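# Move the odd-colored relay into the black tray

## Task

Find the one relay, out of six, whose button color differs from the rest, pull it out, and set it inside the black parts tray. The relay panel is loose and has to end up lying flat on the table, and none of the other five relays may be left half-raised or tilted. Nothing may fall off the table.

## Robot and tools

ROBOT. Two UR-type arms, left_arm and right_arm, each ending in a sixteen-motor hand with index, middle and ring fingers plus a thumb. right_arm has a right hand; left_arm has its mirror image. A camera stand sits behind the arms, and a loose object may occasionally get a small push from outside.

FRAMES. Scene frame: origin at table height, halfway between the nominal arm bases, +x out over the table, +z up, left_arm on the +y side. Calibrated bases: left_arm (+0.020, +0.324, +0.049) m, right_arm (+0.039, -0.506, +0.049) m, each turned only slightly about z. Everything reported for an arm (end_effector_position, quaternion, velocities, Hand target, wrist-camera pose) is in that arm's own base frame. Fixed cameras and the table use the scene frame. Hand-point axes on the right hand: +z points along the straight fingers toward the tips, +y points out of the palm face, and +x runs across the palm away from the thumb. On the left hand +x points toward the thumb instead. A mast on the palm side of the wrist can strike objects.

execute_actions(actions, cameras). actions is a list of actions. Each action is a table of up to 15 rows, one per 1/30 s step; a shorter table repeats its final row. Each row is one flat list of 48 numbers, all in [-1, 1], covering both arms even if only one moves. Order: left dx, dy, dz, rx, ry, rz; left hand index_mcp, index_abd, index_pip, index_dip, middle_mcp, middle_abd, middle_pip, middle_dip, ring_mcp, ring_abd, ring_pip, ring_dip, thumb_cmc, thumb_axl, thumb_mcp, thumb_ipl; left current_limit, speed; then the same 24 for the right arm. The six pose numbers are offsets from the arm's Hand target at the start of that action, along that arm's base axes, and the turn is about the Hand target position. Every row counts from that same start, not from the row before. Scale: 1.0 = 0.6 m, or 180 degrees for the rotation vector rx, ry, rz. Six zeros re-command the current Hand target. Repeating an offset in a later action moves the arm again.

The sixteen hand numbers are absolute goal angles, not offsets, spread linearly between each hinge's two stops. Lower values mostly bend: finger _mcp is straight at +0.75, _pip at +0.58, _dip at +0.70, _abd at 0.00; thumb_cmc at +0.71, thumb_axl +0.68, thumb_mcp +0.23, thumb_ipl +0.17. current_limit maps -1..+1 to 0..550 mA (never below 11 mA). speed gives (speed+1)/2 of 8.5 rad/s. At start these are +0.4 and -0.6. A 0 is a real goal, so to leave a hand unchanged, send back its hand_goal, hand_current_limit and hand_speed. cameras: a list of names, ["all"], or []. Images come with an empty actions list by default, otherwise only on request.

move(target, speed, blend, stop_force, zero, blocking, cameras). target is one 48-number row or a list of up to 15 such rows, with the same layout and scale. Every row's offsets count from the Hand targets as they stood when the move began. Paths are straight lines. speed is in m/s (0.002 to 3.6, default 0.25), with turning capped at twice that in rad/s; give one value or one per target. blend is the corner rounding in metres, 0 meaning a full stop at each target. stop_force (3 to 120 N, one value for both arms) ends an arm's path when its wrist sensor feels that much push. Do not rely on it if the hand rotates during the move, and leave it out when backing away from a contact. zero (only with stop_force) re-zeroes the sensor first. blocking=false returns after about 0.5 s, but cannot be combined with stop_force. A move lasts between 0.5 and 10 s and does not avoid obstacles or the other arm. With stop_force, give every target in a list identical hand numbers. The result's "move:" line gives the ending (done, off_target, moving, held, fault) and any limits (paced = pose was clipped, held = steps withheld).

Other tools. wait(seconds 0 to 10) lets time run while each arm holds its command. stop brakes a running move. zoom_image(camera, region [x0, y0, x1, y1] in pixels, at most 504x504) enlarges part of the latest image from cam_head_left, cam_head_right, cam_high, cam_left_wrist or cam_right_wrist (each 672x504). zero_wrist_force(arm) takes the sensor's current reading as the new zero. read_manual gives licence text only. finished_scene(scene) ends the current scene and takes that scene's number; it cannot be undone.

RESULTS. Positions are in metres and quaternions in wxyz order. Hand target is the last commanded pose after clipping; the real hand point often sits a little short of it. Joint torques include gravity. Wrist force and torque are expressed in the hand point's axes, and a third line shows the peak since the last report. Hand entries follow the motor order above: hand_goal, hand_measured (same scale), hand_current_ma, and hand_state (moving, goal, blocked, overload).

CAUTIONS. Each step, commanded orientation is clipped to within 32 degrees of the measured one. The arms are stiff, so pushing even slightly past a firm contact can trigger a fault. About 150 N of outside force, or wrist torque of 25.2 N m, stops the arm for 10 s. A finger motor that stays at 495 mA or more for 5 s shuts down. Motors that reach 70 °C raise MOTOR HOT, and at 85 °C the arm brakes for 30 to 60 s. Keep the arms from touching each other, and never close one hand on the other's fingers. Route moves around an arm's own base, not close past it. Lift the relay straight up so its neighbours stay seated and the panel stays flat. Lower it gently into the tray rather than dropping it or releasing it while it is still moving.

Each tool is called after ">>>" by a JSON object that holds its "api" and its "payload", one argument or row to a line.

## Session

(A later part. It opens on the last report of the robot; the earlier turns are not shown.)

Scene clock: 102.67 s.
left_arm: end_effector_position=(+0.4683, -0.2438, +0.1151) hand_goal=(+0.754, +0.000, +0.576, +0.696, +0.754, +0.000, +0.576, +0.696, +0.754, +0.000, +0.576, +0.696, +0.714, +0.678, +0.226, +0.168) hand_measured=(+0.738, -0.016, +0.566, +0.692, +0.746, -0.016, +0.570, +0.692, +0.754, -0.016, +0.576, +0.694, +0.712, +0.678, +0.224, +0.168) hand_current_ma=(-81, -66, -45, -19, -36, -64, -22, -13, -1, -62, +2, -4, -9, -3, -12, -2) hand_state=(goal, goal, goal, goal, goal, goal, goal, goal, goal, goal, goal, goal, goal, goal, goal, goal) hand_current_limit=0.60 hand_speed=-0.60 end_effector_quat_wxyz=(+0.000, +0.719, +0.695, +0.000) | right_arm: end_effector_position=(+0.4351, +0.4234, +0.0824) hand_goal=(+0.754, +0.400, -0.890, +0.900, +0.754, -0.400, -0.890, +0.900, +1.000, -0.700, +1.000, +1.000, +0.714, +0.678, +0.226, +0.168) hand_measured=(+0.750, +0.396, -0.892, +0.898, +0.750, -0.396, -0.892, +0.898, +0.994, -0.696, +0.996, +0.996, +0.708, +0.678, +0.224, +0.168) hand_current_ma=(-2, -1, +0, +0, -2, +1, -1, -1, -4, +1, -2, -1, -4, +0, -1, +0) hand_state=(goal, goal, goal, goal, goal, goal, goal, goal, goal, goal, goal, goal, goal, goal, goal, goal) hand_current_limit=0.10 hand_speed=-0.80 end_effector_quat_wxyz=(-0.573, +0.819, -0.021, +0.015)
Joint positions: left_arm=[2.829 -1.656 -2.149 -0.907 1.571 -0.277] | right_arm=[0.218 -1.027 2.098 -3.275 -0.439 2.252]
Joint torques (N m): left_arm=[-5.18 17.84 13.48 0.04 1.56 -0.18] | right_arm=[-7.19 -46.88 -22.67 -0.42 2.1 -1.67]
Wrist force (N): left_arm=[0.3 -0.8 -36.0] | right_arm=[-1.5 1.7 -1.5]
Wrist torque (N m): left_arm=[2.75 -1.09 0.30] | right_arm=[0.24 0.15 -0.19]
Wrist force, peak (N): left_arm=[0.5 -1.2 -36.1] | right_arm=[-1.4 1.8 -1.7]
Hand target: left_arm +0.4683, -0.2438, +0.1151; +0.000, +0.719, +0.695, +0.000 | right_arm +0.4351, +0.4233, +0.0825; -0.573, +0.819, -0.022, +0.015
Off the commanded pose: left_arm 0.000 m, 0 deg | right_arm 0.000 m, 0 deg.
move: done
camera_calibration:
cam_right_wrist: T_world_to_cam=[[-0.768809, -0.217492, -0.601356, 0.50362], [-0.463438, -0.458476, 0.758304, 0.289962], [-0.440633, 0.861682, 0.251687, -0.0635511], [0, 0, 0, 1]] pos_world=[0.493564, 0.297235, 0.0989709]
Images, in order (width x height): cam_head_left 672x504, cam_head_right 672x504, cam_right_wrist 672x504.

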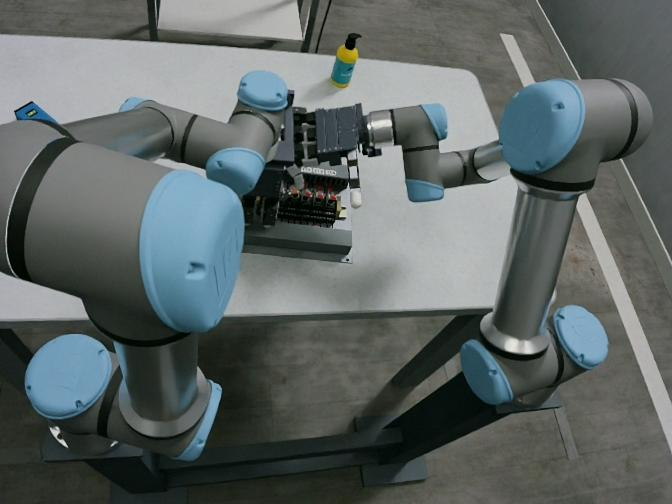

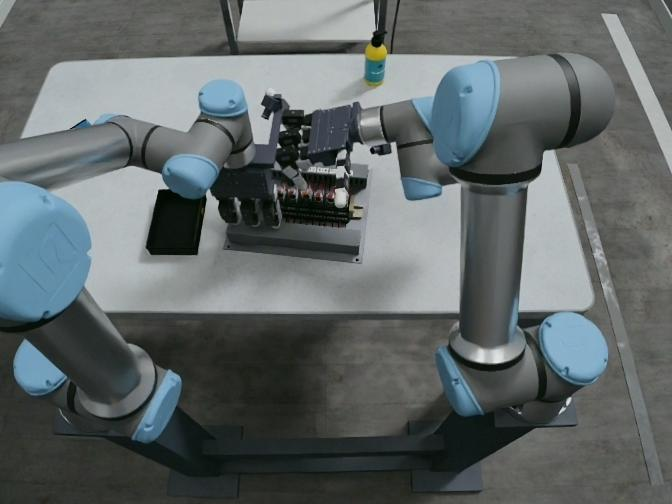

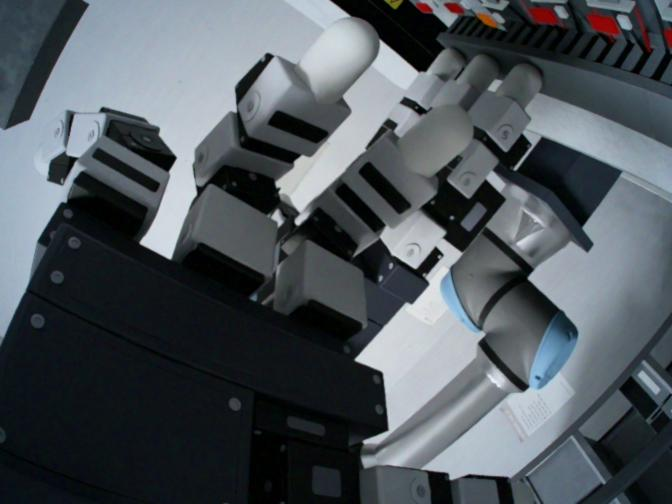

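>>> {"api": "move", "payload": {
  "target": [
    [0,0,0,0,0,0,0.754,0,0.576,0.696,0.754,0,0.576,0.696,0.754,0,0.576,0.696,0.714,0.678,0.226,0.168,0.6,-0.6,0,0,-0.085,0,0,0,0.7534,0.4,-0.87,0.9,0.7534,-0.4,-0.87,0.9,1,-0.7,1,1,0.714,0.678,0.226,0.168,0.1,-0.8],
    [0,0,0,0,0,0,0.754,0,0.576,0.696,0.754,0,0.576,0.696,0.754,0,0.576,0.696,0.714,0.678,0.226,0.168,0.6,-0.6,0,0,-0.11,0,0,0,0.7534,0.4,-0.87,0.9,0.7534,-0.4,-0.87,0.9,1,-0.7,1,1,0.714,0.678,0.226,0.168,0.1,-0.8],
    [0,0,0,0,0,0,0.754,0,0.576,0.696,0.754,0,0.576,0.696,0.754,0,0.576,0.696,0.714,0.678,0.226,0.168,0.6,-0.6,0,0,-0.11,0,0,0,0.7534,-0.3,-0.87,0.9,0.7534,0.3,-0.87,0.9,1,-0.7,1,1,0.714,0.678,0.226,0.168,-0.75,-0.88]
  ],
  "speed": [0.06,0.02,0.02],
  "cameras": ["cam_right_wrist","cam_head_right"]
}}

>>> {"api": "zoom_image", "payload": {
  "camera": "cam_head_right",
  "region": [272, 175, 332, 220]
}}

>>> {"api": "zoom_image", "payload": {
  "camera": "cam_right_wrist",
  "region": [290, 0, 500, 170]
}}

Scene clock: 108.37 s.
left_arm: end_effector_position=(+0.4683, -0.2438, +0.1151) hand_goal=(+0.754, +0.000, +0.576, +0.696, +0.754, +0.000, +0.576, +0.696, +0.754, +0.000, +0.576, +0.696, +0.714, +0.678, +0.226, +0.168) hand_measured=(+0.738, -0.016, +0.566, +0.692, +0.746, -0.016, +0.570, +0.692, +0.754, -0.016, +0.576, +0.694, +0.712, +0.678, +0.224, +0.168) hand_current_ma=(-81, -66, -45, -19, -36, -64, -22, -13, -1, -62, +2, -4, -9, -3, -12, -2) hand_state=(goal, goal, goal, goal, goal, goal, goal, goal, goal, goal, goal, goal, goal, goal, goal, goal) hand_current_limit=0.60 hand_speed=-0.60 end_effector_quat_wxyz=(+0.000, +0.719, +0.695, +0.000) | right_arm: end_effector_position=(+0.4351, +0.4233, +0.0165) hand_goal=(+0.754, -0.300, -0.870, +0.900, +0.754, +0.300, -0.870, +0.900, +1.000, -0.700, +1.000, +1.000, +0.714, +0.678, +0.226, +0.168) hand_measured=(+0.754, +0.076, -0.866, +0.900, +0.750, -0.054, -0.868, +0.900, +0.994, -0.696, +0.996, +0.996, +0.708, +0.678, +0.224, +0.168) hand_current_ma=(+0, +68, +1, +0, -1, -67, +1, +0, -4, +1, -2, -1, -4, +0, -1, +0) hand_state=(goal, blocked, goal, goal, goal, blocked, goal, goal, goal, goal, goal, goal, goal, goal, goal, goal) hand_current_limit=-0.75 hand_speed=-0.88 end_effector_quat_wxyz=(-0.573, +0.819, -0.022, +0.015)
Joint positions: left_arm=[2.829 -1.656 -2.149 -0.907 1.571 -0.277] | right_arm=[0.218 -0.863 2.092 -3.433 -0.439 2.252]
Joint torques (N m): left_arm=[-5.31 18.33 13.31 0.14 1.41 -0.2] | right_arm=[11.02 -30.96 -19.49 -4.76 -0.08 0.96]
Wrist force (N): left_arm=[0.4 -1.2 -36.0] | right_arm=[-2.4 -0.6 -1.7]
Wrist torque (N m): left_arm=[2.70 -1.11 0.32] | right_arm=[0.27 0.06 -0.39]
Wrist force, peak (N): left_arm=[0.3 -1.1 -36.1] | right_arm=[-3.0 -0.7 -2.1]
Hand target: left_arm +0.4683, -0.2438, +0.1151; +0.000, +0.719, +0.695, +0.000 | right_arm +0.4351, +0.4233, +0.0165; -0.573, +0.819, -0.022, +0.015
Off the commanded pose: left_arm 0.000 m, 0 deg | right_arm 0.000 m, 0 deg.
move: done
camera_calibration:
cam_right_wrist: T_world_to_cam=[[-0.768843, -0.217426, -0.601337, 0.464063], [-0.463459, -0.458436, 0.758315, 0.339978], [-0.440552, 0.861721, 0.251698, -0.0469724], [0, 0, 0, 1]] pos_world=[0.493664, 0.297235, 0.0330708]
Images, in order (width x height): cam_head_right 672x504, cam_right_wrist 672x504.

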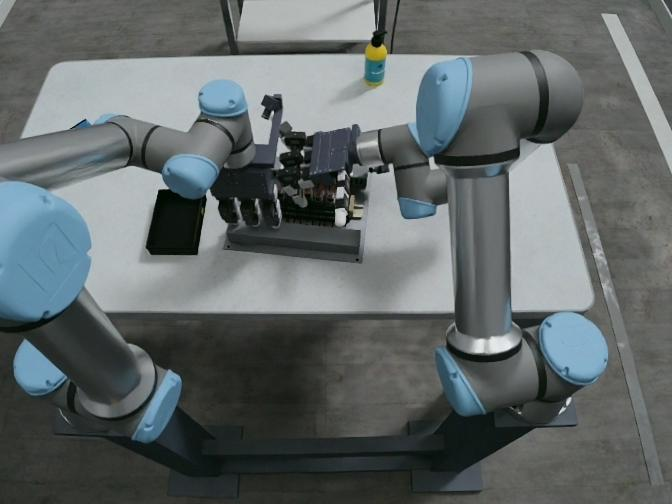

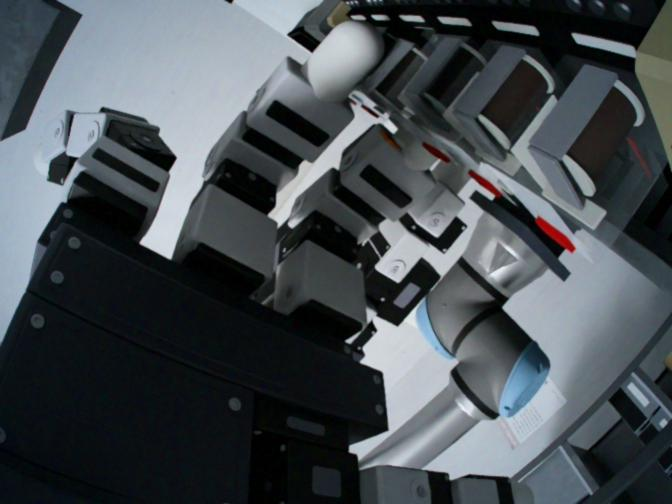

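Scaled by 8.400 from the camera's 672x504 image, which has a finer 960x720 frame.

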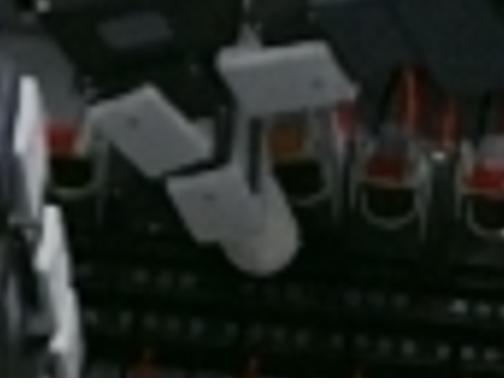

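Scaled by 2.400 from the camera's 672x504 image, which has a finer 960x720 frame.

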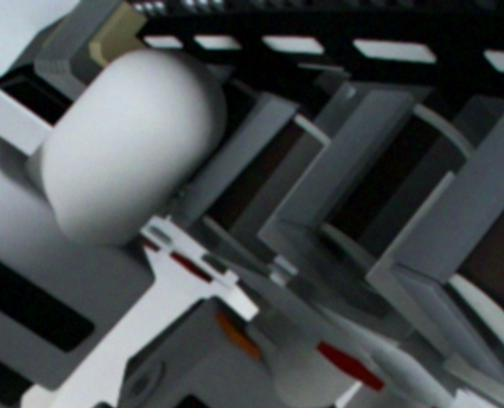

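>>> {"api": "move", "payload": {
  "target": [0,0,0,0,0,0,0.754,0,0.576,0.696,0.754,0,0.576,0.696,0.754,0,0.576,0.696,0.714,0.678,0.226,0.168,0.6,-0.6,0.0005,-0.0015,0,0,0,0,0.7534,-0.4,-0.88,0.9,0.7534,0.4,-0.88,0.9,1,-0.7,1,1,0.714,0.678,0.226,0.168,-0.3,-0.88],
  "speed": 0.01
}}

>>> {"api": "move", "payload": {
  "target": [0,0,0,0,0,0,0.754,0,0.576,0.696,0.754,0,0.576,0.696,0.754,0,0.576,0.696,0.714,0.678,0.226,0.168,0.6,-0.6,0,0,0,0,0,0,0.7534,-0.4,-0.9,0.9,0.7534,0.4,-0.9,0.9,1,-0.7,1,1,0.714,0.678,0.226,0.168,0.2,-0.88],
  "speed": 0.01,
  "cameras": ["cam_right_wrist","cam_head_right"]
}}

>>> {"api": "zoom_image", "payload": {
  "camera": "cam_head_right",
  "region": [272, 175, 332, 220]
}}

>>> {"api": "zoom_image", "payload": {
  "camera": "cam_right_wrist",
  "region": [290, 0, 500, 170]
}}

Scene clock: 109.70 s.
left_arm: end_effector_position=(+0.4683, -0.2438, +0.1151) hand_goal=(+0.754, +0.000, +0.576, +0.696, +0.754, +0.000, +0.576, +0.696, +0.754, +0.000, +0.576, +0.696, +0.714, +0.678, +0.226, +0.168) hand_measured=(+0.738, -0.016, +0.566, +0.692, +0.746, -0.016, +0.570, +0.692, +0.754, -0.016, +0.576, +0.694, +0.712, +0.678, +0.224, +0.168) hand_current_ma=(-81, -66, -45, -19, -36, -64, -22, -13, -1, -62, +2, -4, -9, -3, -12, -2) hand_state=(goal, goal, goal, goal, goal, goal, goal, goal, goal, goal, goal, goal, goal, goal, goal, goal) hand_current_limit=0.60 hand_speed=-0.60 end_effector_quat_wxyz=(+0.000, +0.719, +0.695, +0.000) | right_arm: end_effector_position=(+0.4354, +0.4225, +0.0165) hand_goal=(+0.754, -0.400, -0.880, +0.900, +0.754, +0.400, -0.880, +0.900, +1.000, -0.700, +1.000, +1.000, +0.714, +0.678, +0.226, +0.168) hand_measured=(+0.756, +0.018, -0.866, +0.902, +0.752, +0.016, -0.874, +0.900, +0.994, -0.696, +0.996, +0.996, +0.708, +0.678, +0.224, +0.168) hand_current_ma=(+1, +192, +11, +1, +0, -192, +4, +0, -4, +1, -2, -1, -4, +0, -1, +0) hand_state=(goal, blocked, goal, goal, goal, blocked, goal, goal, goal, goal, goal, goal, goal, goal, goal, goal) hand_current_limit=-0.30 hand_speed=-0.88 end_effector_quat_wxyz=(-0.573, +0.819, -0.022, +0.015)
Joint positions: left_arm=[2.829 -1.656 -2.149 -0.907 1.571 -0.277] | right_arm=[0.216 -0.864 2.093 -3.43 -0.437 2.249]
Joint torques (N m): left_arm=[-5.62 18.26 13.55 0.14 1.5 -0.19] | right_arm=[-11.55 -49.6 0.16 -0.23 2.27 -1.68]
Wrist force (N): left_arm=[0.1 -1.0 -35.8] | right_arm=[-2.8 -0.2 -1.1]
Wrist torque (N m): left_arm=[2.71 -1.06 0.30] | right_arm=[0.25 0.04 -0.16]
Wrist force, peak (N): left_arm=[0.2 -1.0 -36.2] | right_arm=[-2.6 -0.6 -2.1]
Hand target: left_arm +0.4683, -0.2438, +0.1151; +0.000, +0.719, +0.695, +0.000 | right_arm +0.4354, +0.4224, +0.0165; -0.573, +0.819, -0.022, +0.015
Off the commanded pose: left_arm 0.000 m, 0 deg | right_arm 0.000 m, 0 deg.
move: done

Scene clock: 110.63 s.
left_arm: end_effector_position=(+0.4683, -0.2438, +0.1151) hand_goal=(+0.754, +0.000, +0.576, +0.696, +0.754, +0.000, +0.576, +0.696, +0.754, +0.000, +0.576, +0.696, +0.714, +0.678, +0.226, +0.168) hand_measured=(+0.738, -0.016, +0.566, +0.692, +0.746, -0.016, +0.570, +0.692, +0.754, -0.016, +0.576, +0.694, +0.712, +0.678, +0.224, +0.168) hand_current_ma=(-81, -66, -45, -19, -36, -64, -22, -13, -1, -62, +2, -4, -9, -3, -12, -2) hand_state=(goal, goal, goal, goal, goal, goal, goal, goal, goal, goal, goal, goal, goal, goal, goal, goal) hand_current_limit=0.60 hand_speed=-0.60 end_effector_quat_wxyz=(+0.000, +0.719, +0.695, +0.000) | right_arm: end_effector_position=(+0.4354, +0.4225, +0.0165) hand_goal=(+0.754, -0.400, -0.900, +0.900, +0.754, +0.400, -0.900, +0.900, +1.000, -0.700, +1.000, +1.000, +0.714, +0.678, +0.226, +0.168) hand_measured=(+0.822, -0.296, -0.918, +0.894, +0.806, +0.364, -0.968, +0.866, +0.994, -0.696, +0.996, +0.996, +0.708, +0.678, +0.224, +0.168) hand_current_ma=(+153, +219, -19, -3, +100, -41, -141, -48, -4, +1, -2, -1, -4, +0, -1, +0) hand_state=(blocked, blocked, goal, goal, blocked, blocked, blocked, blocked, goal, goal, goal, goal, goal, goal, goal, goal) hand_current_limit=0.20 hand_speed=-0.88 end_effector_quat_wxyz=(-0.573, +0.819, -0.021, +0.015)
Joint positions: left_arm=[2.829 -1.656 -2.149 -0.907 1.571 -0.277] | right_arm=[0.216 -0.864 2.093 -3.429 -0.437 2.248]
Joint torques (N m): left_arm=[-6.22 17.62 13.81 0.23 1.46 -0.27] | right_arm=[-13.58 -44.67 0.89 0.04 0.56 -0.79]
Wrist force (N): left_arm=[0.5 -1.3 -36.0] | right_arm=[-0.3 0.0 7.7]
Wrist torque (N m): left_arm=[2.69 -1.11 0.33] | right_arm=[0.32 0.09 -0.24]
Wrist force, peak (N): left_arm=[0.4 -1.3 -36.0] | right_arm=[0.2 -0.3 7.8]
Hand target: left_arm +0.4683, -0.2438, +0.1151; +0.000, +0.719, +0.695, +0.000 | right_arm +0.4354, +0.4224, +0.0165; -0.573, +0.819, -0.022, +0.015
Off the commanded pose: left_arm 0.000 m, 0 deg | right_arm 0.000 m, 0 deg.
move: done
camera_calibration:
cam_right_wrist: T_world_to_cam=[[-0.768799, -0.217483, -0.601372, 0.464095], [-0.463455, -0.458481, 0.758291, 0.339716], [-0.440633, 0.861682, 0.251687, -0.0460131], [0, 0, 0, 1]] pos_world=[0.493964, 0.296335, 0.0330709]
Images, in order (width x height): cam_head_right 672x504, cam_right_wrist 672x504.

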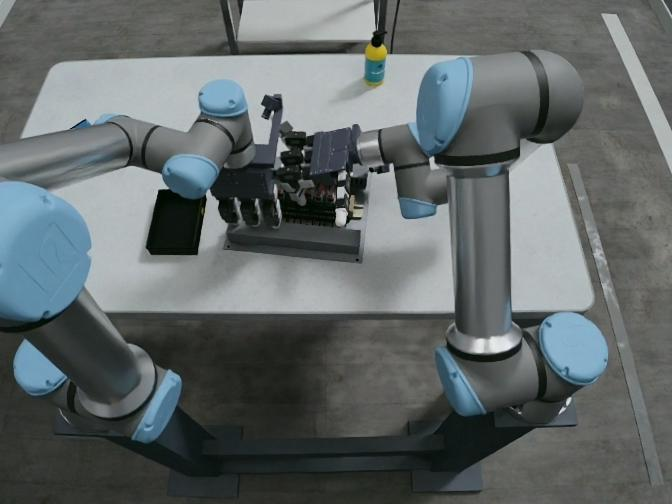

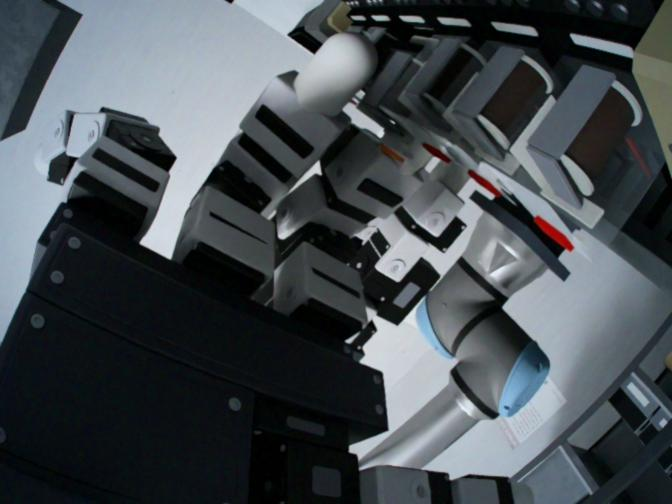

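Scaled by 8.400 from the camera's 672x504 image, which has a finer 960x720 frame.

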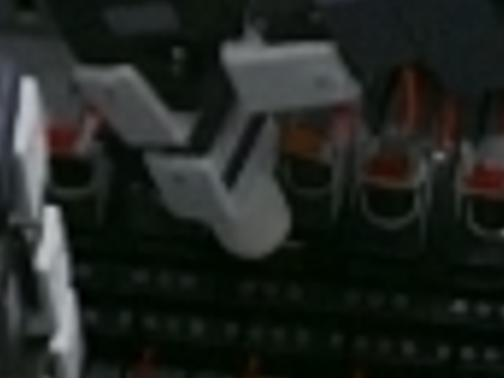

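Scaled by 2.400 from the camera's 672x504 image, which has a finer 960x720 frame.

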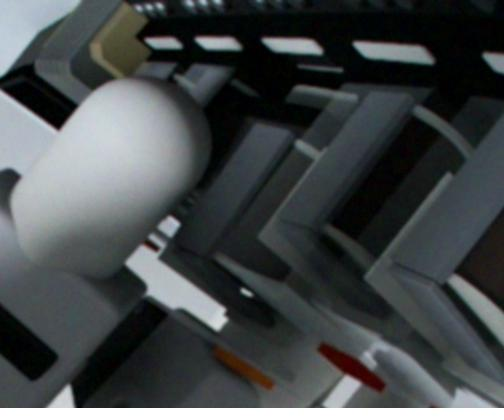

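>>> {"api": "move", "payload": {
  "target": [
    [0,0,0,0,0,0,0.754,0,0.576,0.696,0.754,0,0.576,0.696,0.754,0,0.576,0.696,0.714,0.678,0.226,0.168,0.6,-0.6,0,0.001,0,0,0,0,0.7534,0.4,-0.88,0.89,0.7534,-0.4,-0.88,0.89,1,-0.7,1,1,0.714,0.678,0.226,0.168,0.1,-0.8],
    [0,0,0,0,0,0,0.754,0,0.576,0.696,0.754,0,0.576,0.696,0.754,0,0.576,0.696,0.714,0.678,0.226,0.168,0.6,-0.6,0,-0.009,0,0,0,0,0.7534,0.4,-0.88,0.9,0.7534,-0.4,-0.88,0.9,1,-0.7,1,1,0.714,0.678,0.226,0.168,0.1,-0.8]
  ],
  "speed": 0.03,
  "cameras": ["cam_right_wrist","cam_head_right"]
}}

>>> {"api": "zoom_image", "payload": {
  "camera": "cam_head_right",
  "region": [272, 175, 332, 220]
}}

>>> {"api": "zoom_image", "payload": {
  "camera": "cam_right_wrist",
  "region": [290, 0, 500, 170]
}}

Scene clock: 114.23 s.
left_arm: end_effector_position=(+0.4683, -0.2438, +0.1151) hand_goal=(+0.754, +0.000, +0.576, +0.696, +0.754, +0.000, +0.576, +0.696, +0.754, +0.000, +0.576, +0.696, +0.714, +0.678, +0.226, +0.168) hand_measured=(+0.738, -0.016, +0.566, +0.692, +0.746, -0.016, +0.570, +0.692, +0.754, -0.016, +0.576, +0.694, +0.712, +0.678, +0.224, +0.168) hand_current_ma=(-81, -66, -45, -19, -36, -64, -22, -13, -1, -62, +2, -4, -9, -3, -12, -2) hand_state=(goal, goal, goal, goal, goal, goal, goal, goal, goal, goal, goal, goal, goal, goal, goal, goal) hand_current_limit=0.60 hand_speed=-0.60 end_effector_quat_wxyz=(+0.000, +0.719, +0.695, +0.000) | right_arm: end_effector_position=(+0.4354, +0.4170, +0.0165) hand_goal=(+0.754, +0.400, -0.880, +0.900, +0.754, -0.400, -0.880, +0.900, +1.000, -0.700, +1.000, +1.000, +0.714, +0.678, +0.226, +0.168) hand_measured=(+0.772, +0.398, -0.882, +0.892, +0.764, -0.396, -0.882, +0.892, +0.994, -0.696, +0.996, +0.996, +0.708, +0.678, +0.224, +0.168) hand_current_ma=(+18, -1, -1, -5, +7, +1, -1, -4, -4, +1, -2, -1, -4, +0, -1, +0) hand_state=(goal, goal, goal, goal, goal, goal, goal, goal, goal, goal, goal, goal, goal, goal, goal, goal) hand_current_limit=0.10 hand_speed=-0.80 end_effector_quat_wxyz=(-0.573, +0.819, -0.022, +0.015)
Joint positions: left_arm=[2.829 -1.656 -2.149 -0.907 1.571 -0.277] | right_arm=[0.205 -0.871 2.103 -3.414 -0.431 2.227]
Joint torques (N m): left_arm=[-5.44 17.67 13.22 0.17 1.52 -0.12] | right_arm=[-13.06 -47.01 1.16 0.34 2.22 -1.64]
Wrist force (N): left_arm=[0.2 -1.2 -35.8] | right_arm=[-1.3 -2.6 -1.9]
Wrist torque (N m): left_arm=[2.68 -1.07 0.30] | right_arm=[0.39 0.12 -0.18]
Wrist force, peak (N): left_arm=[0.3 -1.0 -36.2] | right_arm=[-0.2 -0.1 7.9]
Hand target: left_arm +0.4683, -0.2438, +0.1151; +0.000, +0.719, +0.695, +0.000 | right_arm +0.4354, +0.4170, +0.0165; -0.573, +0.819, -0.022, +0.015
Off the commanded pose: left_arm 0.000 m, 0 deg | right_arm 0.000 m, 0 deg.
move: done
camera_calibration:
cam_right_wrist: T_world_to_cam=[[-0.768843, -0.217426, -0.601337, 0.462924], [-0.463459, -0.458436, 0.758315, 0.337229], [-0.440552, 0.861721, 0.251698, -0.0414114], [0, 0, 0, 1]] pos_world=[0.493964, 0.290935, 0.0330708]
Images, in order (width x height): cam_head_right 672x504, cam_right_wrist 672x504.

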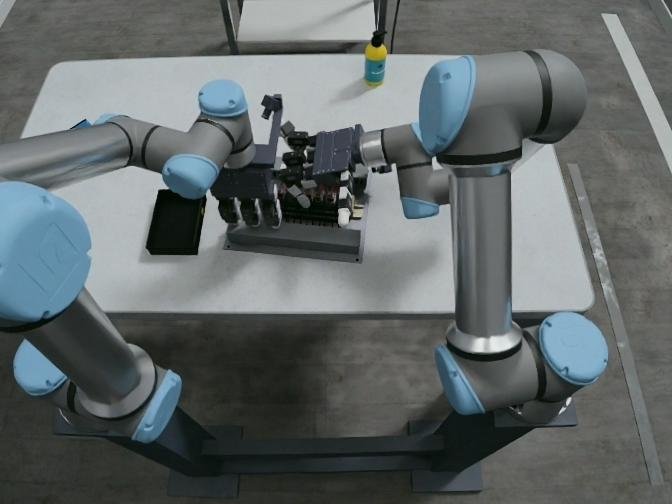

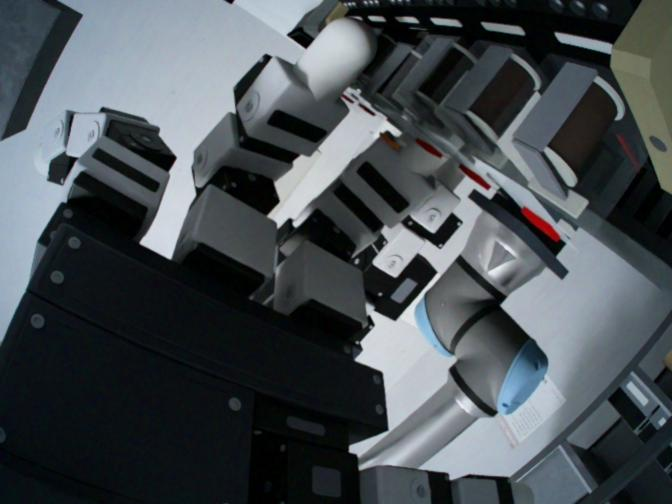

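Scaled by 8.400 from the camera's 672x504 image, which has a finer 960x720 frame.

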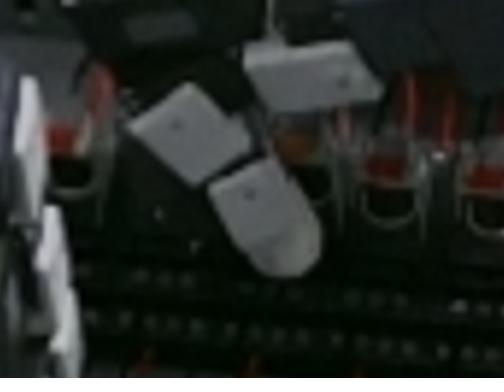

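Scaled by 2.400 from the camera's 672x504 image, which has a finer 960x720 frame.

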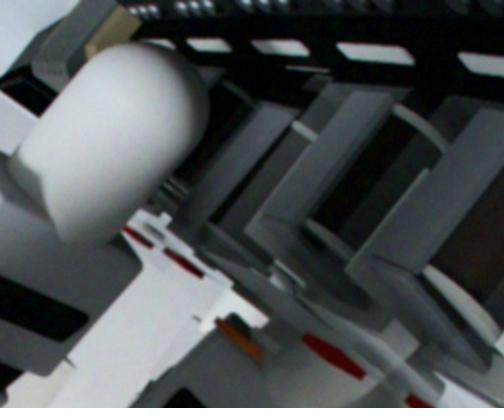

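>>> {"api": "move", "payload": {
  "target": [
    [0,0,0,0,0,0,0.754,0,0.576,0.696,0.754,0,0.576,0.696,0.754,0,0.576,0.696,0.714,0.678,0.226,0.168,0.6,-0.6,-0.0004,-0.001,0.002,0,0,0,0.7534,0.3,-0.88,0.9,0.7534,-0.3,-0.88,0.9,1,-0.7,1,1,0.714,0.678,0.226,0.168,0.1,-0.8],
    [0,0,0,0,0,0,0.754,0,0.576,0.696,0.754,0,0.576,0.696,0.754,0,0.576,0.696,0.714,0.678,0.226,0.168,0.6,-0.6,-0.0004,-0.001,0.002,0,0,0,0.7534,-0.3,-0.88,0.9,0.7534,0.3,-0.88,0.9,1,-0.7,1,1,0.714,0.678,0.226,0.168,-0.75,-0.88]
  ],
  "speed": 0.03,
  "cameras": ["cam_right_wrist","cam_head_right"]
}}

>>> {"api": "zoom_image", "payload": {
  "camera": "cam_head_right",
  "region": [272, 175, 332, 220]
}}

>>> {"api": "zoom_image", "payload": {
  "camera": "cam_right_wrist",
  "region": [290, 0, 500, 170]
}}

Scene clock: 116.17 s.
left_arm: end_effector_position=(+0.4683, -0.2438, +0.1151) hand_goal=(+0.754, +0.000, +0.576, +0.696, +0.754, +0.000, +0.576, +0.696, +0.754, +0.000, +0.576, +0.696, +0.714, +0.678, +0.226, +0.168) hand_measured=(+0.738, -0.016, +0.566, +0.692, +0.746, -0.016, +0.570, +0.692, +0.754, -0.016, +0.576, +0.694, +0.712, +0.678, +0.224, +0.168) hand_current_ma=(-81, -66, -45, -19, -36, -64, -22, -13, -1, -62, +2, -4, -9, -3, -12, -2) hand_state=(goal, goal, goal, goal, goal, goal, goal, goal, goal, goal, goal, goal, goal, goal, goal, goal) hand_current_limit=0.60 hand_speed=-0.60 end_effector_quat_wxyz=(+0.000, +0.719, +0.695, +0.000) | right_arm: end_effector_position=(+0.4352, +0.4164, +0.0177) hand_goal=(+0.754, -0.300, -0.880, +0.900, +0.754, +0.300, -0.880, +0.900, +1.000, -0.700, +1.000, +1.000, +0.714, +0.678, +0.226, +0.168) hand_measured=(+0.760, +0.074, -0.872, +0.902, +0.754, -0.060, -0.876, +0.900, +0.994, -0.696, +0.996, +0.996, +0.708, +0.678, +0.224, +0.168) hand_current_ma=(+3, +69, +5, +1, +0, -69, +1, +0, -4, +1, -2, -1, -4, +0, -1, +0) hand_state=(goal, blocked, goal, goal, goal, blocked, goal, goal, goal, goal, goal, goal, goal, goal, goal, goal) hand_current_limit=-0.75 hand_speed=-0.88 end_effector_quat_wxyz=(-0.573, +0.819, -0.022, +0.015)
Joint positions: left_arm=[2.829 -1.656 -2.149 -0.907 1.571 -0.277] | right_arm=[0.204 -0.875 2.106 -3.41 -0.43 2.225]
Joint torques (N m): left_arm=[-5.56 18.07 13.29 0.12 1.47 -0.18] | right_arm=[-13.7 -47.58 0.41 -0.01 1.7 -1.64]
Wrist force (N): left_arm=[0.2 -1.3 -35.9] | right_arm=[-2.1 -1.0 -1.3]
Wrist torque (N m): left_arm=[2.67 -1.08 0.31] | right_arm=[0.31 0.08 -0.17]
Wrist force, peak (N): left_arm=[0.4 -1.2 -36.1] | right_arm=[-1.4 -2.9 -1.7]
Hand target: left_arm +0.4683, -0.2438, +0.1151; +0.000, +0.719, +0.695, +0.000 | right_arm +0.4352, +0.4164, +0.0177; -0.573, +0.819, -0.022, +0.015
Off the commanded pose: left_arm 0.000 m, 0 deg | right_arm 0.000 m, 0 deg.
move: done
camera_calibration:
cam_right_wrist: T_world_to_cam=[[-0.768843, -0.217426, -0.601337, 0.463285], [-0.463459, -0.458436, 0.758315, 0.335905], [-0.440552, 0.861721, 0.251698, -0.0413286], [0, 0, 0, 1]] pos_world=[0.493664, 0.290335, 0.0342708]
Images, in order (width x height): cam_head_right 672x504, cam_right_wrist 672x504.

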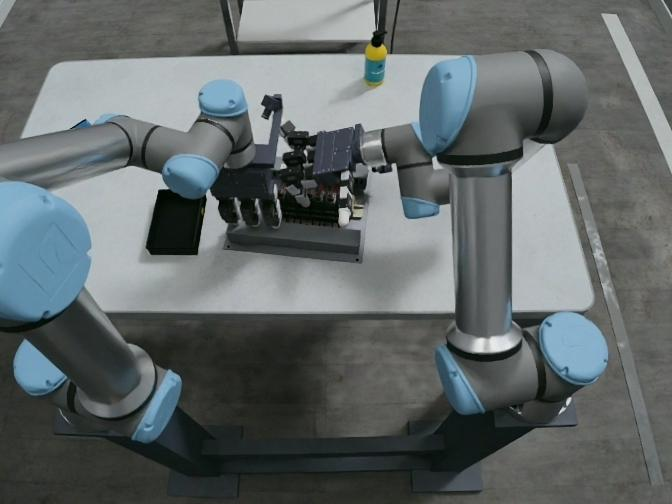

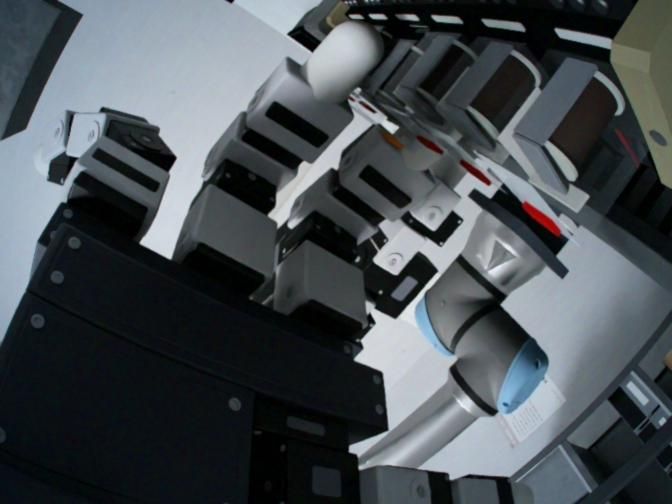

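Scaled by 8.400 from the camera's 672x504 image, which has a finer 960x720 frame.

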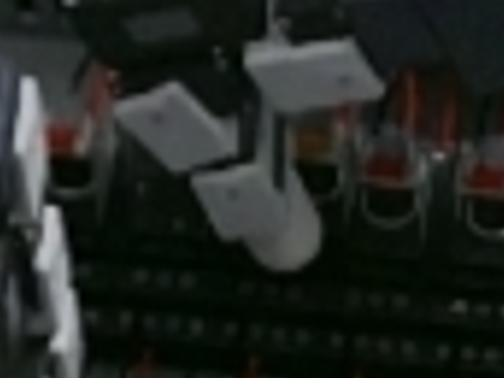

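Scaled by 2.400 from the camera's 672x504 image, which has a finer 960x720 frame.

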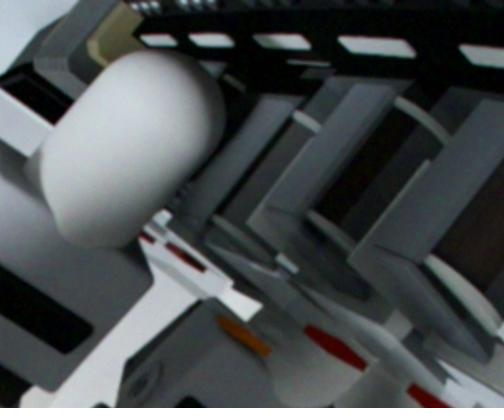

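>>> {"api": "move", "payload": {
  "target": [
    [0,0,0,0,0,0,0.754,0,0.576,0.696,0.754,0,0.576,0.696,0.754,0,0.576,0.696,0.714,0.678,0.226,0.168,0.6,-0.6,0,0,0,0,0,0,0.7534,0.2,-0.88,0.9,0.7534,-0.2,-0.88,0.9,1,-0.7,1,1,0.714,0.678,0.226,0.168,0.1,-0.8],
    [0,0,0,0,0,0,0.754,0,0.576,0.696,0.754,0,0.576,0.696,0.754,0,0.576,0.696,0.714,0.678,0.226,0.168,0.6,-0.6,0.0003,-0.006,0,0,0,0,0.7534,0.2,-0.88,0.9,0.7534,-0.2,-0.88,0.9,1,-0.7,1,1,0.714,0.678,0.226,0.168,0.1,-0.8],
    [0,0,0,0,0,0,0.754,0,0.576,0.696,0.754,0,0.576,0.696,0.754,0,0.576,0.696,0.714,0.678,0.226,0.168,0.6,-0.6,0.0003,-0.006,0,0,0,0,0.7534,-0.3,-0.88,0.9,0.7534,0.3,-0.88,0.9,1,-0.7,1,1,0.714,0.678,0.226,0.168,-0.5,-0.88]
  ],
  "speed": 0.03,
  "cameras": ["cam_right_wrist","cam_head_right"]
}}

>>> {"api": "zoom_image", "payload": {
  "camera": "cam_head_right",
  "region": [272, 175, 332, 220]
}}

>>> {"api": "zoom_image", "payload": {
  "camera": "cam_right_wrist",
  "region": [290, 0, 500, 170]
}}

Scene clock: 119.03 s.
left_arm: end_effector_position=(+0.4683, -0.2438, +0.1151) hand_goal=(+0.754, +0.000, +0.576, +0.696, +0.754, +0.000, +0.576, +0.696, +0.754, +0.000, +0.576, +0.696, +0.714, +0.678, +0.226, +0.168) hand_measured=(+0.738, -0.016, +0.566, +0.692, +0.746, -0.016, +0.570, +0.692, +0.754, -0.016, +0.576, +0.694, +0.712, +0.678, +0.224, +0.168) hand_current_ma=(-81, -66, -45, -19, -36, -64, -22, -13, -1, -62, +2, -4, -9, -3, -12, -2) hand_state=(goal, goal, goal, goal, goal, goal, goal, goal, goal, goal, goal, goal, goal, goal, goal, goal) hand_current_limit=0.60 hand_speed=-0.60 end_effector_quat_wxyz=(+0.000, +0.719, +0.695, +0.000) | right_arm: end_effector_position=(+0.4354, +0.4128, +0.0177) hand_goal=(+0.754, -0.300, -0.880, +0.900, +0.754, +0.300, -0.880, +0.900, +1.000, -0.700, +1.000, +1.000, +0.714, +0.678, +0.226, +0.168) hand_measured=(+0.774, +0.048, -0.866, +0.904, +0.768, -0.032, -0.872, +0.902, +0.994, -0.696, +0.996, +0.996, +0.708, +0.678, +0.224, +0.168) hand_current_ma=(+22, +137, +11, +1, +13, -137, +6, +1, -4, +1, -2, -1, -4, +0, -1, +0) hand_state=(goal, blocked, goal, goal, goal, blocked, goal, goal, goal, goal, goal, goal, goal, goal, goal, goal) hand_current_limit=-0.50 hand_speed=-0.88 end_effector_quat_wxyz=(-0.573, +0.819, -0.022, +0.015)
Joint positions: left_arm=[2.829 -1.656 -2.149 -0.907 1.571 -0.277] | right_arm=[0.197 -0.88 2.112 -3.399 -0.426 2.211]
Joint torques (N m): left_arm=[-6.01 18.19 12.87 0.16 1.49 -0.32] | right_arm=[-14.89 -47.81 0.17 0.09 1.42 -1.82]
Wrist force (N): left_arm=[0.2 -1.1 -35.9] | right_arm=[-2.8 -3.1 0.2]
Wrist torque (N m): left_arm=[2.70 -1.07 0.31] | right_arm=[0.32 0.08 -0.17]
Wrist force, peak (N): left_arm=[0.1 -1.1 -36.3] | right_arm=[-3.6 -3.1 0.0]
Hand target: left_arm +0.4683, -0.2438, +0.1151; +0.000, +0.719, +0.695, +0.000 | right_arm +0.4354, +0.4128, +0.0177; -0.573, +0.819, -0.022, +0.015
Off the commanded pose: left_arm 0.000 m, 0 deg | right_arm 0.000 m, 0 deg.
move: done
camera_calibration:
cam_right_wrist: T_world_to_cam=[[-0.768843, -0.217426, -0.601337, 0.462656], [-0.463459, -0.458436, 0.758315, 0.334347], [-0.440552, 0.861721, 0.251698, -0.0381383], [0, 0, 0, 1]] pos_world=[0.493864, 0.286735, 0.0342708]
Images, in order (width x height): cam_head_right 672x504, cam_right_wrist 672x504.

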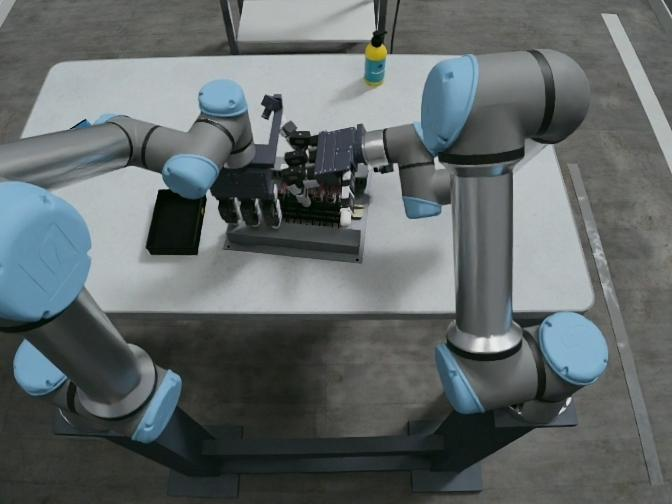

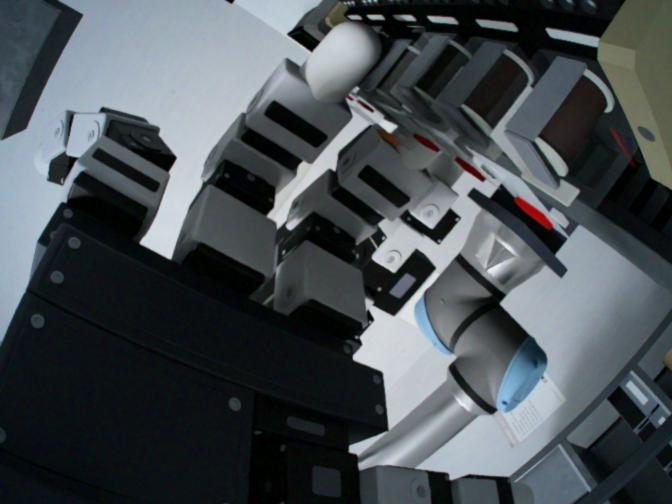

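Scaled by 8.400 from the camera's 672x504 image, which has a finer 960x720 frame.

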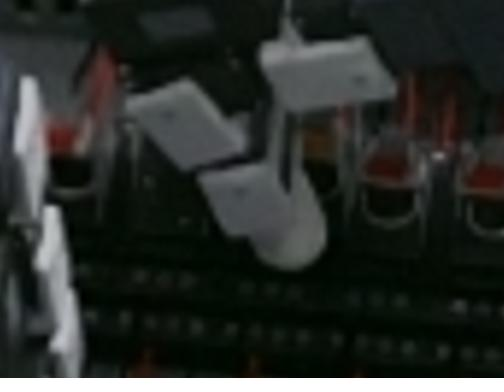

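Scaled by 2.400 from the camera's 672x504 image, which has a finer 960x720 frame.

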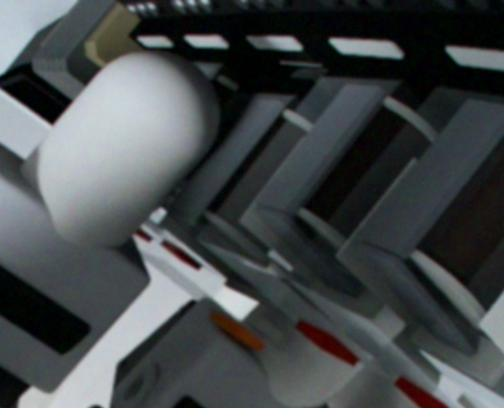

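>>> {"api": "move", "payload": {
  "target": [0,0,0,0,0,0,0.754,0,0.576,0.696,0.754,0,0.576,0.696,0.754,0,0.576,0.696,0.714,0.678,0.226,0.168,0.6,-0.6,0.0005,0,0.0015,0,0,0,0.7534,-0.4,-0.89,0.9,0.7534,0.4,-0.89,0.9,1,-0.7,1,1,0.714,0.678,0.226,0.168,0.1,-0.88],
  "speed": 0.01,
  "cameras": ["cam_right_wrist","cam_head_right"]
}}

>>> {"api": "zoom_image", "payload": {
  "camera": "cam_head_right",
  "region": [272, 175, 332, 220]
}}

Scene clock: 120.17 s.
left_arm: end_effector_position=(+0.4683, -0.2438, +0.1151) hand_goal=(+0.754, +0.000, +0.576, +0.696, +0.754, +0.000, +0.576, +0.696, +0.754, +0.000, +0.576, +0.696, +0.714, +0.678, +0.226, +0.168) hand_measured=(+0.738, -0.016, +0.566, +0.692, +0.746, -0.016, +0.570, +0.692, +0.754, -0.016, +0.576, +0.694, +0.712, +0.678, +0.224, +0.168) hand_current_ma=(-81, -66, -45, -19, -36, -64, -22, -13, -1, -62, +2, -4, -9, -3, -12, -2) hand_state=(goal, goal, goal, goal, goal, goal, goal, goal, goal, goal, goal, goal, goal, goal, goal, goal) hand_current_limit=0.60 hand_speed=-0.60 end_effector_quat_wxyz=(+0.000, +0.719, +0.695, +0.000) | right_arm: end_effector_position=(+0.4356, +0.4128, +0.0185) hand_goal=(+0.754, -0.400, -0.890, +0.900, +0.754, +0.400, -0.890, +0.900, +1.000, -0.700, +1.000, +1.000, +0.714, +0.678, +0.226, +0.168) hand_measured=(+0.776, -0.016, -0.866, +0.910, +0.770, +0.020, -0.872, +0.906, +0.994, -0.696, +0.996, +0.996, +0.708, +0.678, +0.224, +0.168) hand_current_ma=(+27, +302, +28, +7, +17, -302, +19, +3, -4, +1, -2, -1, -4, +0, -1, +0) hand_state=(blocked, blocked, blocked, goal, goal, blocked, goal, goal, goal, goal, goal, goal, goal, goal, goal, goal) hand_current_limit=0.10 hand_speed=-0.88 end_effector_quat_wxyz=(-0.573, +0.819, -0.022, +0.015)
Joint positions: left_arm=[2.829 -1.656 -2.149 -0.907 1.571 -0.277] | right_arm=[0.197 -0.882 2.112 -3.396 -0.426 2.21]
Joint torques (N m): left_arm=[-6.01 17.41 13.39 0.18 1.47 -0.25] | right_arm=[-14.58 -50.35 -20.7 -0.4 2.55 -1.41]
Wrist force (N): left_arm=[0.3 -1.0 -35.7] | right_arm=[-1.9 2.0 1.9]
Wrist torque (N m): left_arm=[2.70 -1.10 0.32] | right_arm=[0.20 0.07 -0.18]
Wrist force, peak (N): left_arm=[0.4 -1.3 -36.2] | right_arm=[-2.8 -3.2 0.0]
Hand target: left_arm +0.4683, -0.2438, +0.1151; +0.000, +0.719, +0.695, +0.000 | right_arm +0.4357, +0.4128, +0.0186; -0.573, +0.819, -0.022, +0.015
Off the commanded pose: left_arm 0.000 m, 0 deg | right_arm 0.000 m, 0 deg.
move: done
camera_calibration:
cam_right_wrist: T_world_to_cam=[[-0.768871, -0.217453, -0.601291, 0.463448], [-0.463412, -0.458424, 0.758351, 0.333776], [-0.440552, 0.86172, 0.251698, -0.0382327], [0, 0, 0, 1]] pos_world=[0.494164, 0.286735, 0.0351708]
Images, in order (width x height): cam_head_right 672x504, cam_right_wrist 672x504.

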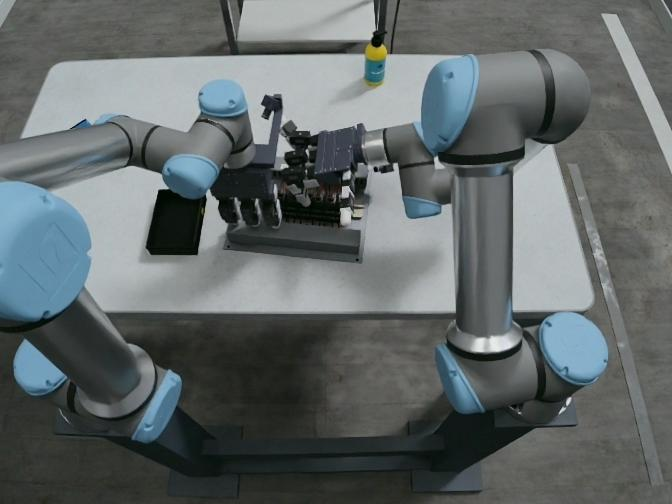

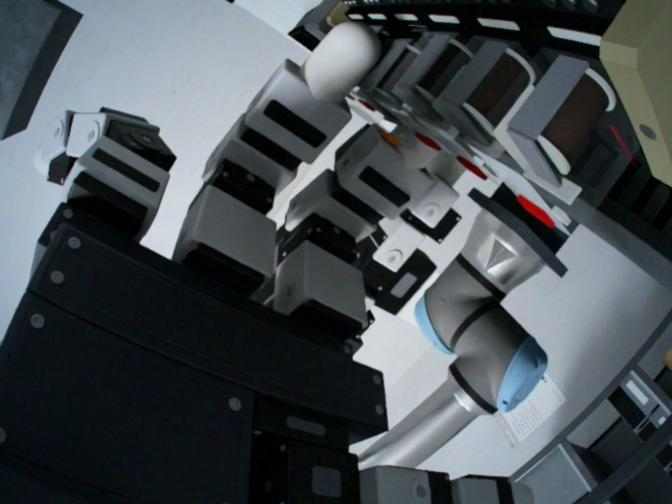

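Scaled by 8.400 from the camera's 672x504 image, which has a finer 960x720 frame.

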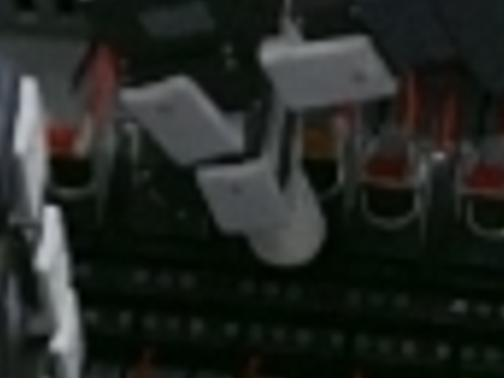

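>>> {"api": "move", "payload": {
  "target": [
    [0,0,0,0,0,0,0.754,0,0.576,0.696,0.754,0,0.576,0.696,0.754,0,0.576,0.696,0.714,0.678,0.226,0.168,0.6,-0.6,0,0,0,0,0,0,0.7534,-0.4,-0.9,0.9,0.7534,0.4,-0.9,0.9,1,-0.7,1,1,0.714,0.678,0.226,0.168,0.4,-0.88],
    [0,0,0,0,0,0,0.754,0,0.576,0.696,0.754,0,0.576,0.696,0.754,0,0.576,0.696,0.714,0.678,0.226,0.168,0.6,-0.6,0,0,0.006,0,0,0,0.7534,-0.4,-0.9,0.9,0.7534,0.4,-0.9,0.9,1,-0.7,1,1,0.714,0.678,0.226,0.168,0.4,-0.88]
  ],
  "speed": 0.02,
  "cameras": ["cam_right_wrist","cam_head_right"]
}}

>>> {"api": "zoom_image", "payload": {
  "camera": "cam_head_right",
  "region": [272, 175, 332, 220]
}}

>>> {"api": "zoom_image", "payload": {
  "camera": "cam_right_wrist",
  "region": [290, 0, 500, 170]
}}

Scene clock: 121.73 s.
left_arm: end_effector_position=(+0.4683, -0.2438, +0.1151) hand_goal=(+0.754, +0.000, +0.576, +0.696, +0.754, +0.000, +0.576, +0.696, +0.754, +0.000, +0.576, +0.696, +0.714, +0.678, +0.226, +0.168) hand_measured=(+0.738, -0.016, +0.566, +0.692, +0.746, -0.016, +0.570, +0.692, +0.754, -0.016, +0.576, +0.694, +0.712, +0.678, +0.224, +0.168) hand_current_ma=(-81, -66, -45, -19, -36, -64, -22, -13, -1, -62, +2, -4, -9, -3, -12, -2) hand_state=(goal, goal, goal, goal, goal, goal, goal, goal, goal, goal, goal, goal, goal, goal, goal, goal) hand_current_limit=0.60 hand_speed=-0.60 end_effector_quat_wxyz=(+0.000, +0.719, +0.695, +0.000) | right_arm: end_effector_position=(+0.4357, +0.4128, +0.0221) hand_goal=(+0.754, -0.400, -0.900, +0.900, +0.754, +0.400, -0.900, +0.900, +1.000, -0.700, +1.000, +1.000, +0.714, +0.678, +0.226, +0.168) hand_measured=(+0.776, -0.052, -0.866, +0.910, +0.770, +0.040, -0.874, +0.906, +0.994, -0.696, +0.996, +0.996, +0.708, +0.678, +0.224, +0.168) hand_current_ma=(+27, +385, +48, +8, +17, -385, +30, +3, -4, +1, -2, -1, -4, +0, -1, +0) hand_state=(blocked, blocked, blocked, goal, goal, blocked, blocked, goal, goal, goal, goal, goal, goal, goal, goal, goal) hand_current_limit=0.40 hand_speed=-0.88 end_effector_quat_wxyz=(-0.573, +0.819, -0.022, +0.015)
Joint positions: left_arm=[2.829 -1.656 -2.149 -0.907 1.571 -0.277] | right_arm=[0.197 -0.891 2.113 -3.388 -0.426 2.21]
Joint torques (N m): left_arm=[-5.86 17.54 12.86 0.12 1.4 -0.23] | right_arm=[-14.03 -49.79 0.3 -0.75 2.32 0.96]
Wrist force (N): left_arm=[0.6 -1.1 -35.9] | right_arm=[-1.2 2.4 2.3]
Wrist torque (N m): left_arm=[2.71 -1.13 0.34] | right_arm=[0.19 0.14 -0.20]
Wrist force, peak (N): left_arm=[0.4 -0.9 -36.1] | right_arm=[-2.4 2.1 2.9]
Hand target: left_arm +0.4683, -0.2438, +0.1151; +0.000, +0.719, +0.695, +0.000 | right_arm +0.4357, +0.4128, +0.0222; -0.573, +0.819, -0.022, +0.015
Off the commanded pose: left_arm 0.000 m, 0 deg | right_arm 0.000 m, 0 deg.
move: done
camera_calibration:
cam_right_wrist: T_world_to_cam=[[-0.768807, -0.217391, -0.601396, 0.465507], [-0.463518, -0.458453, 0.758269, 0.331185], [-0.440552, 0.861721, 0.251697, -0.0391135], [0, 0, 0, 1]] pos_world=[0.494164, 0.286734, 0.0386709]
Images, in order (width x height): cam_head_right 672x504, cam_right_wrist 672x504.

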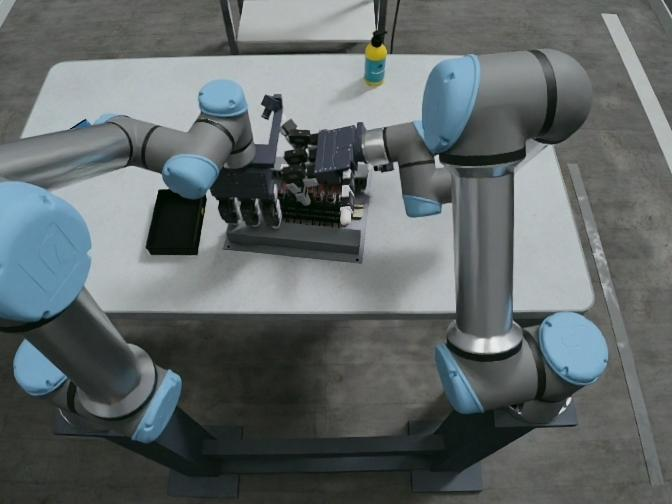

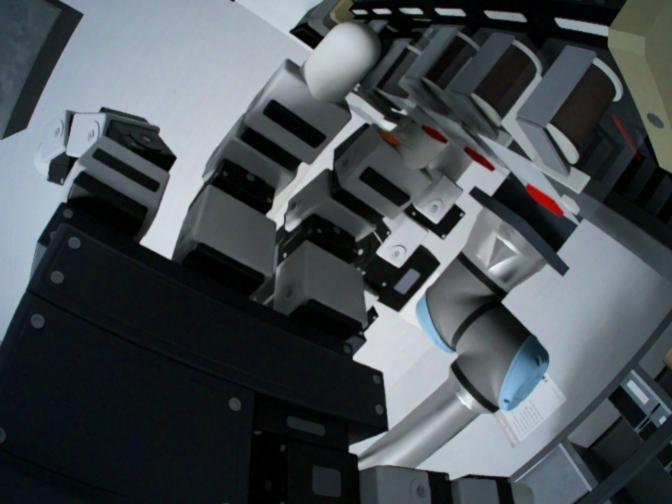

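Scaled by 8.400 from the camera's 672x504 image, which has a finer 960x720 frame.

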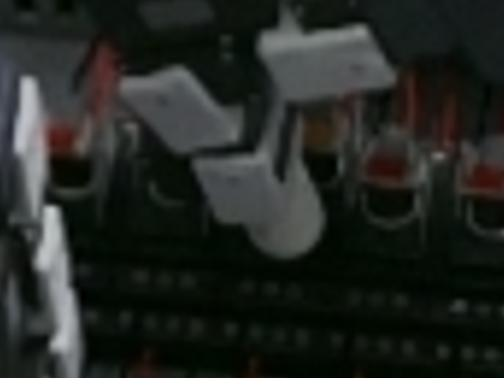

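Scaled by 2.400 from the camera's 672x504 image, which has a finer 960x720 frame.

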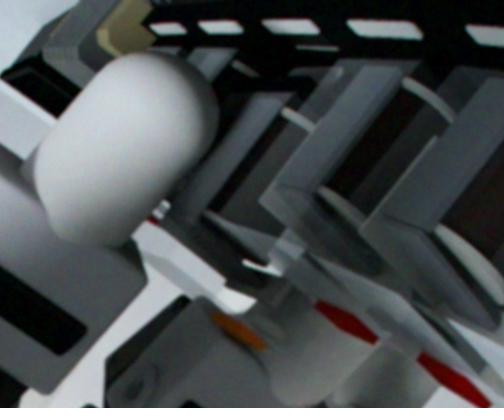

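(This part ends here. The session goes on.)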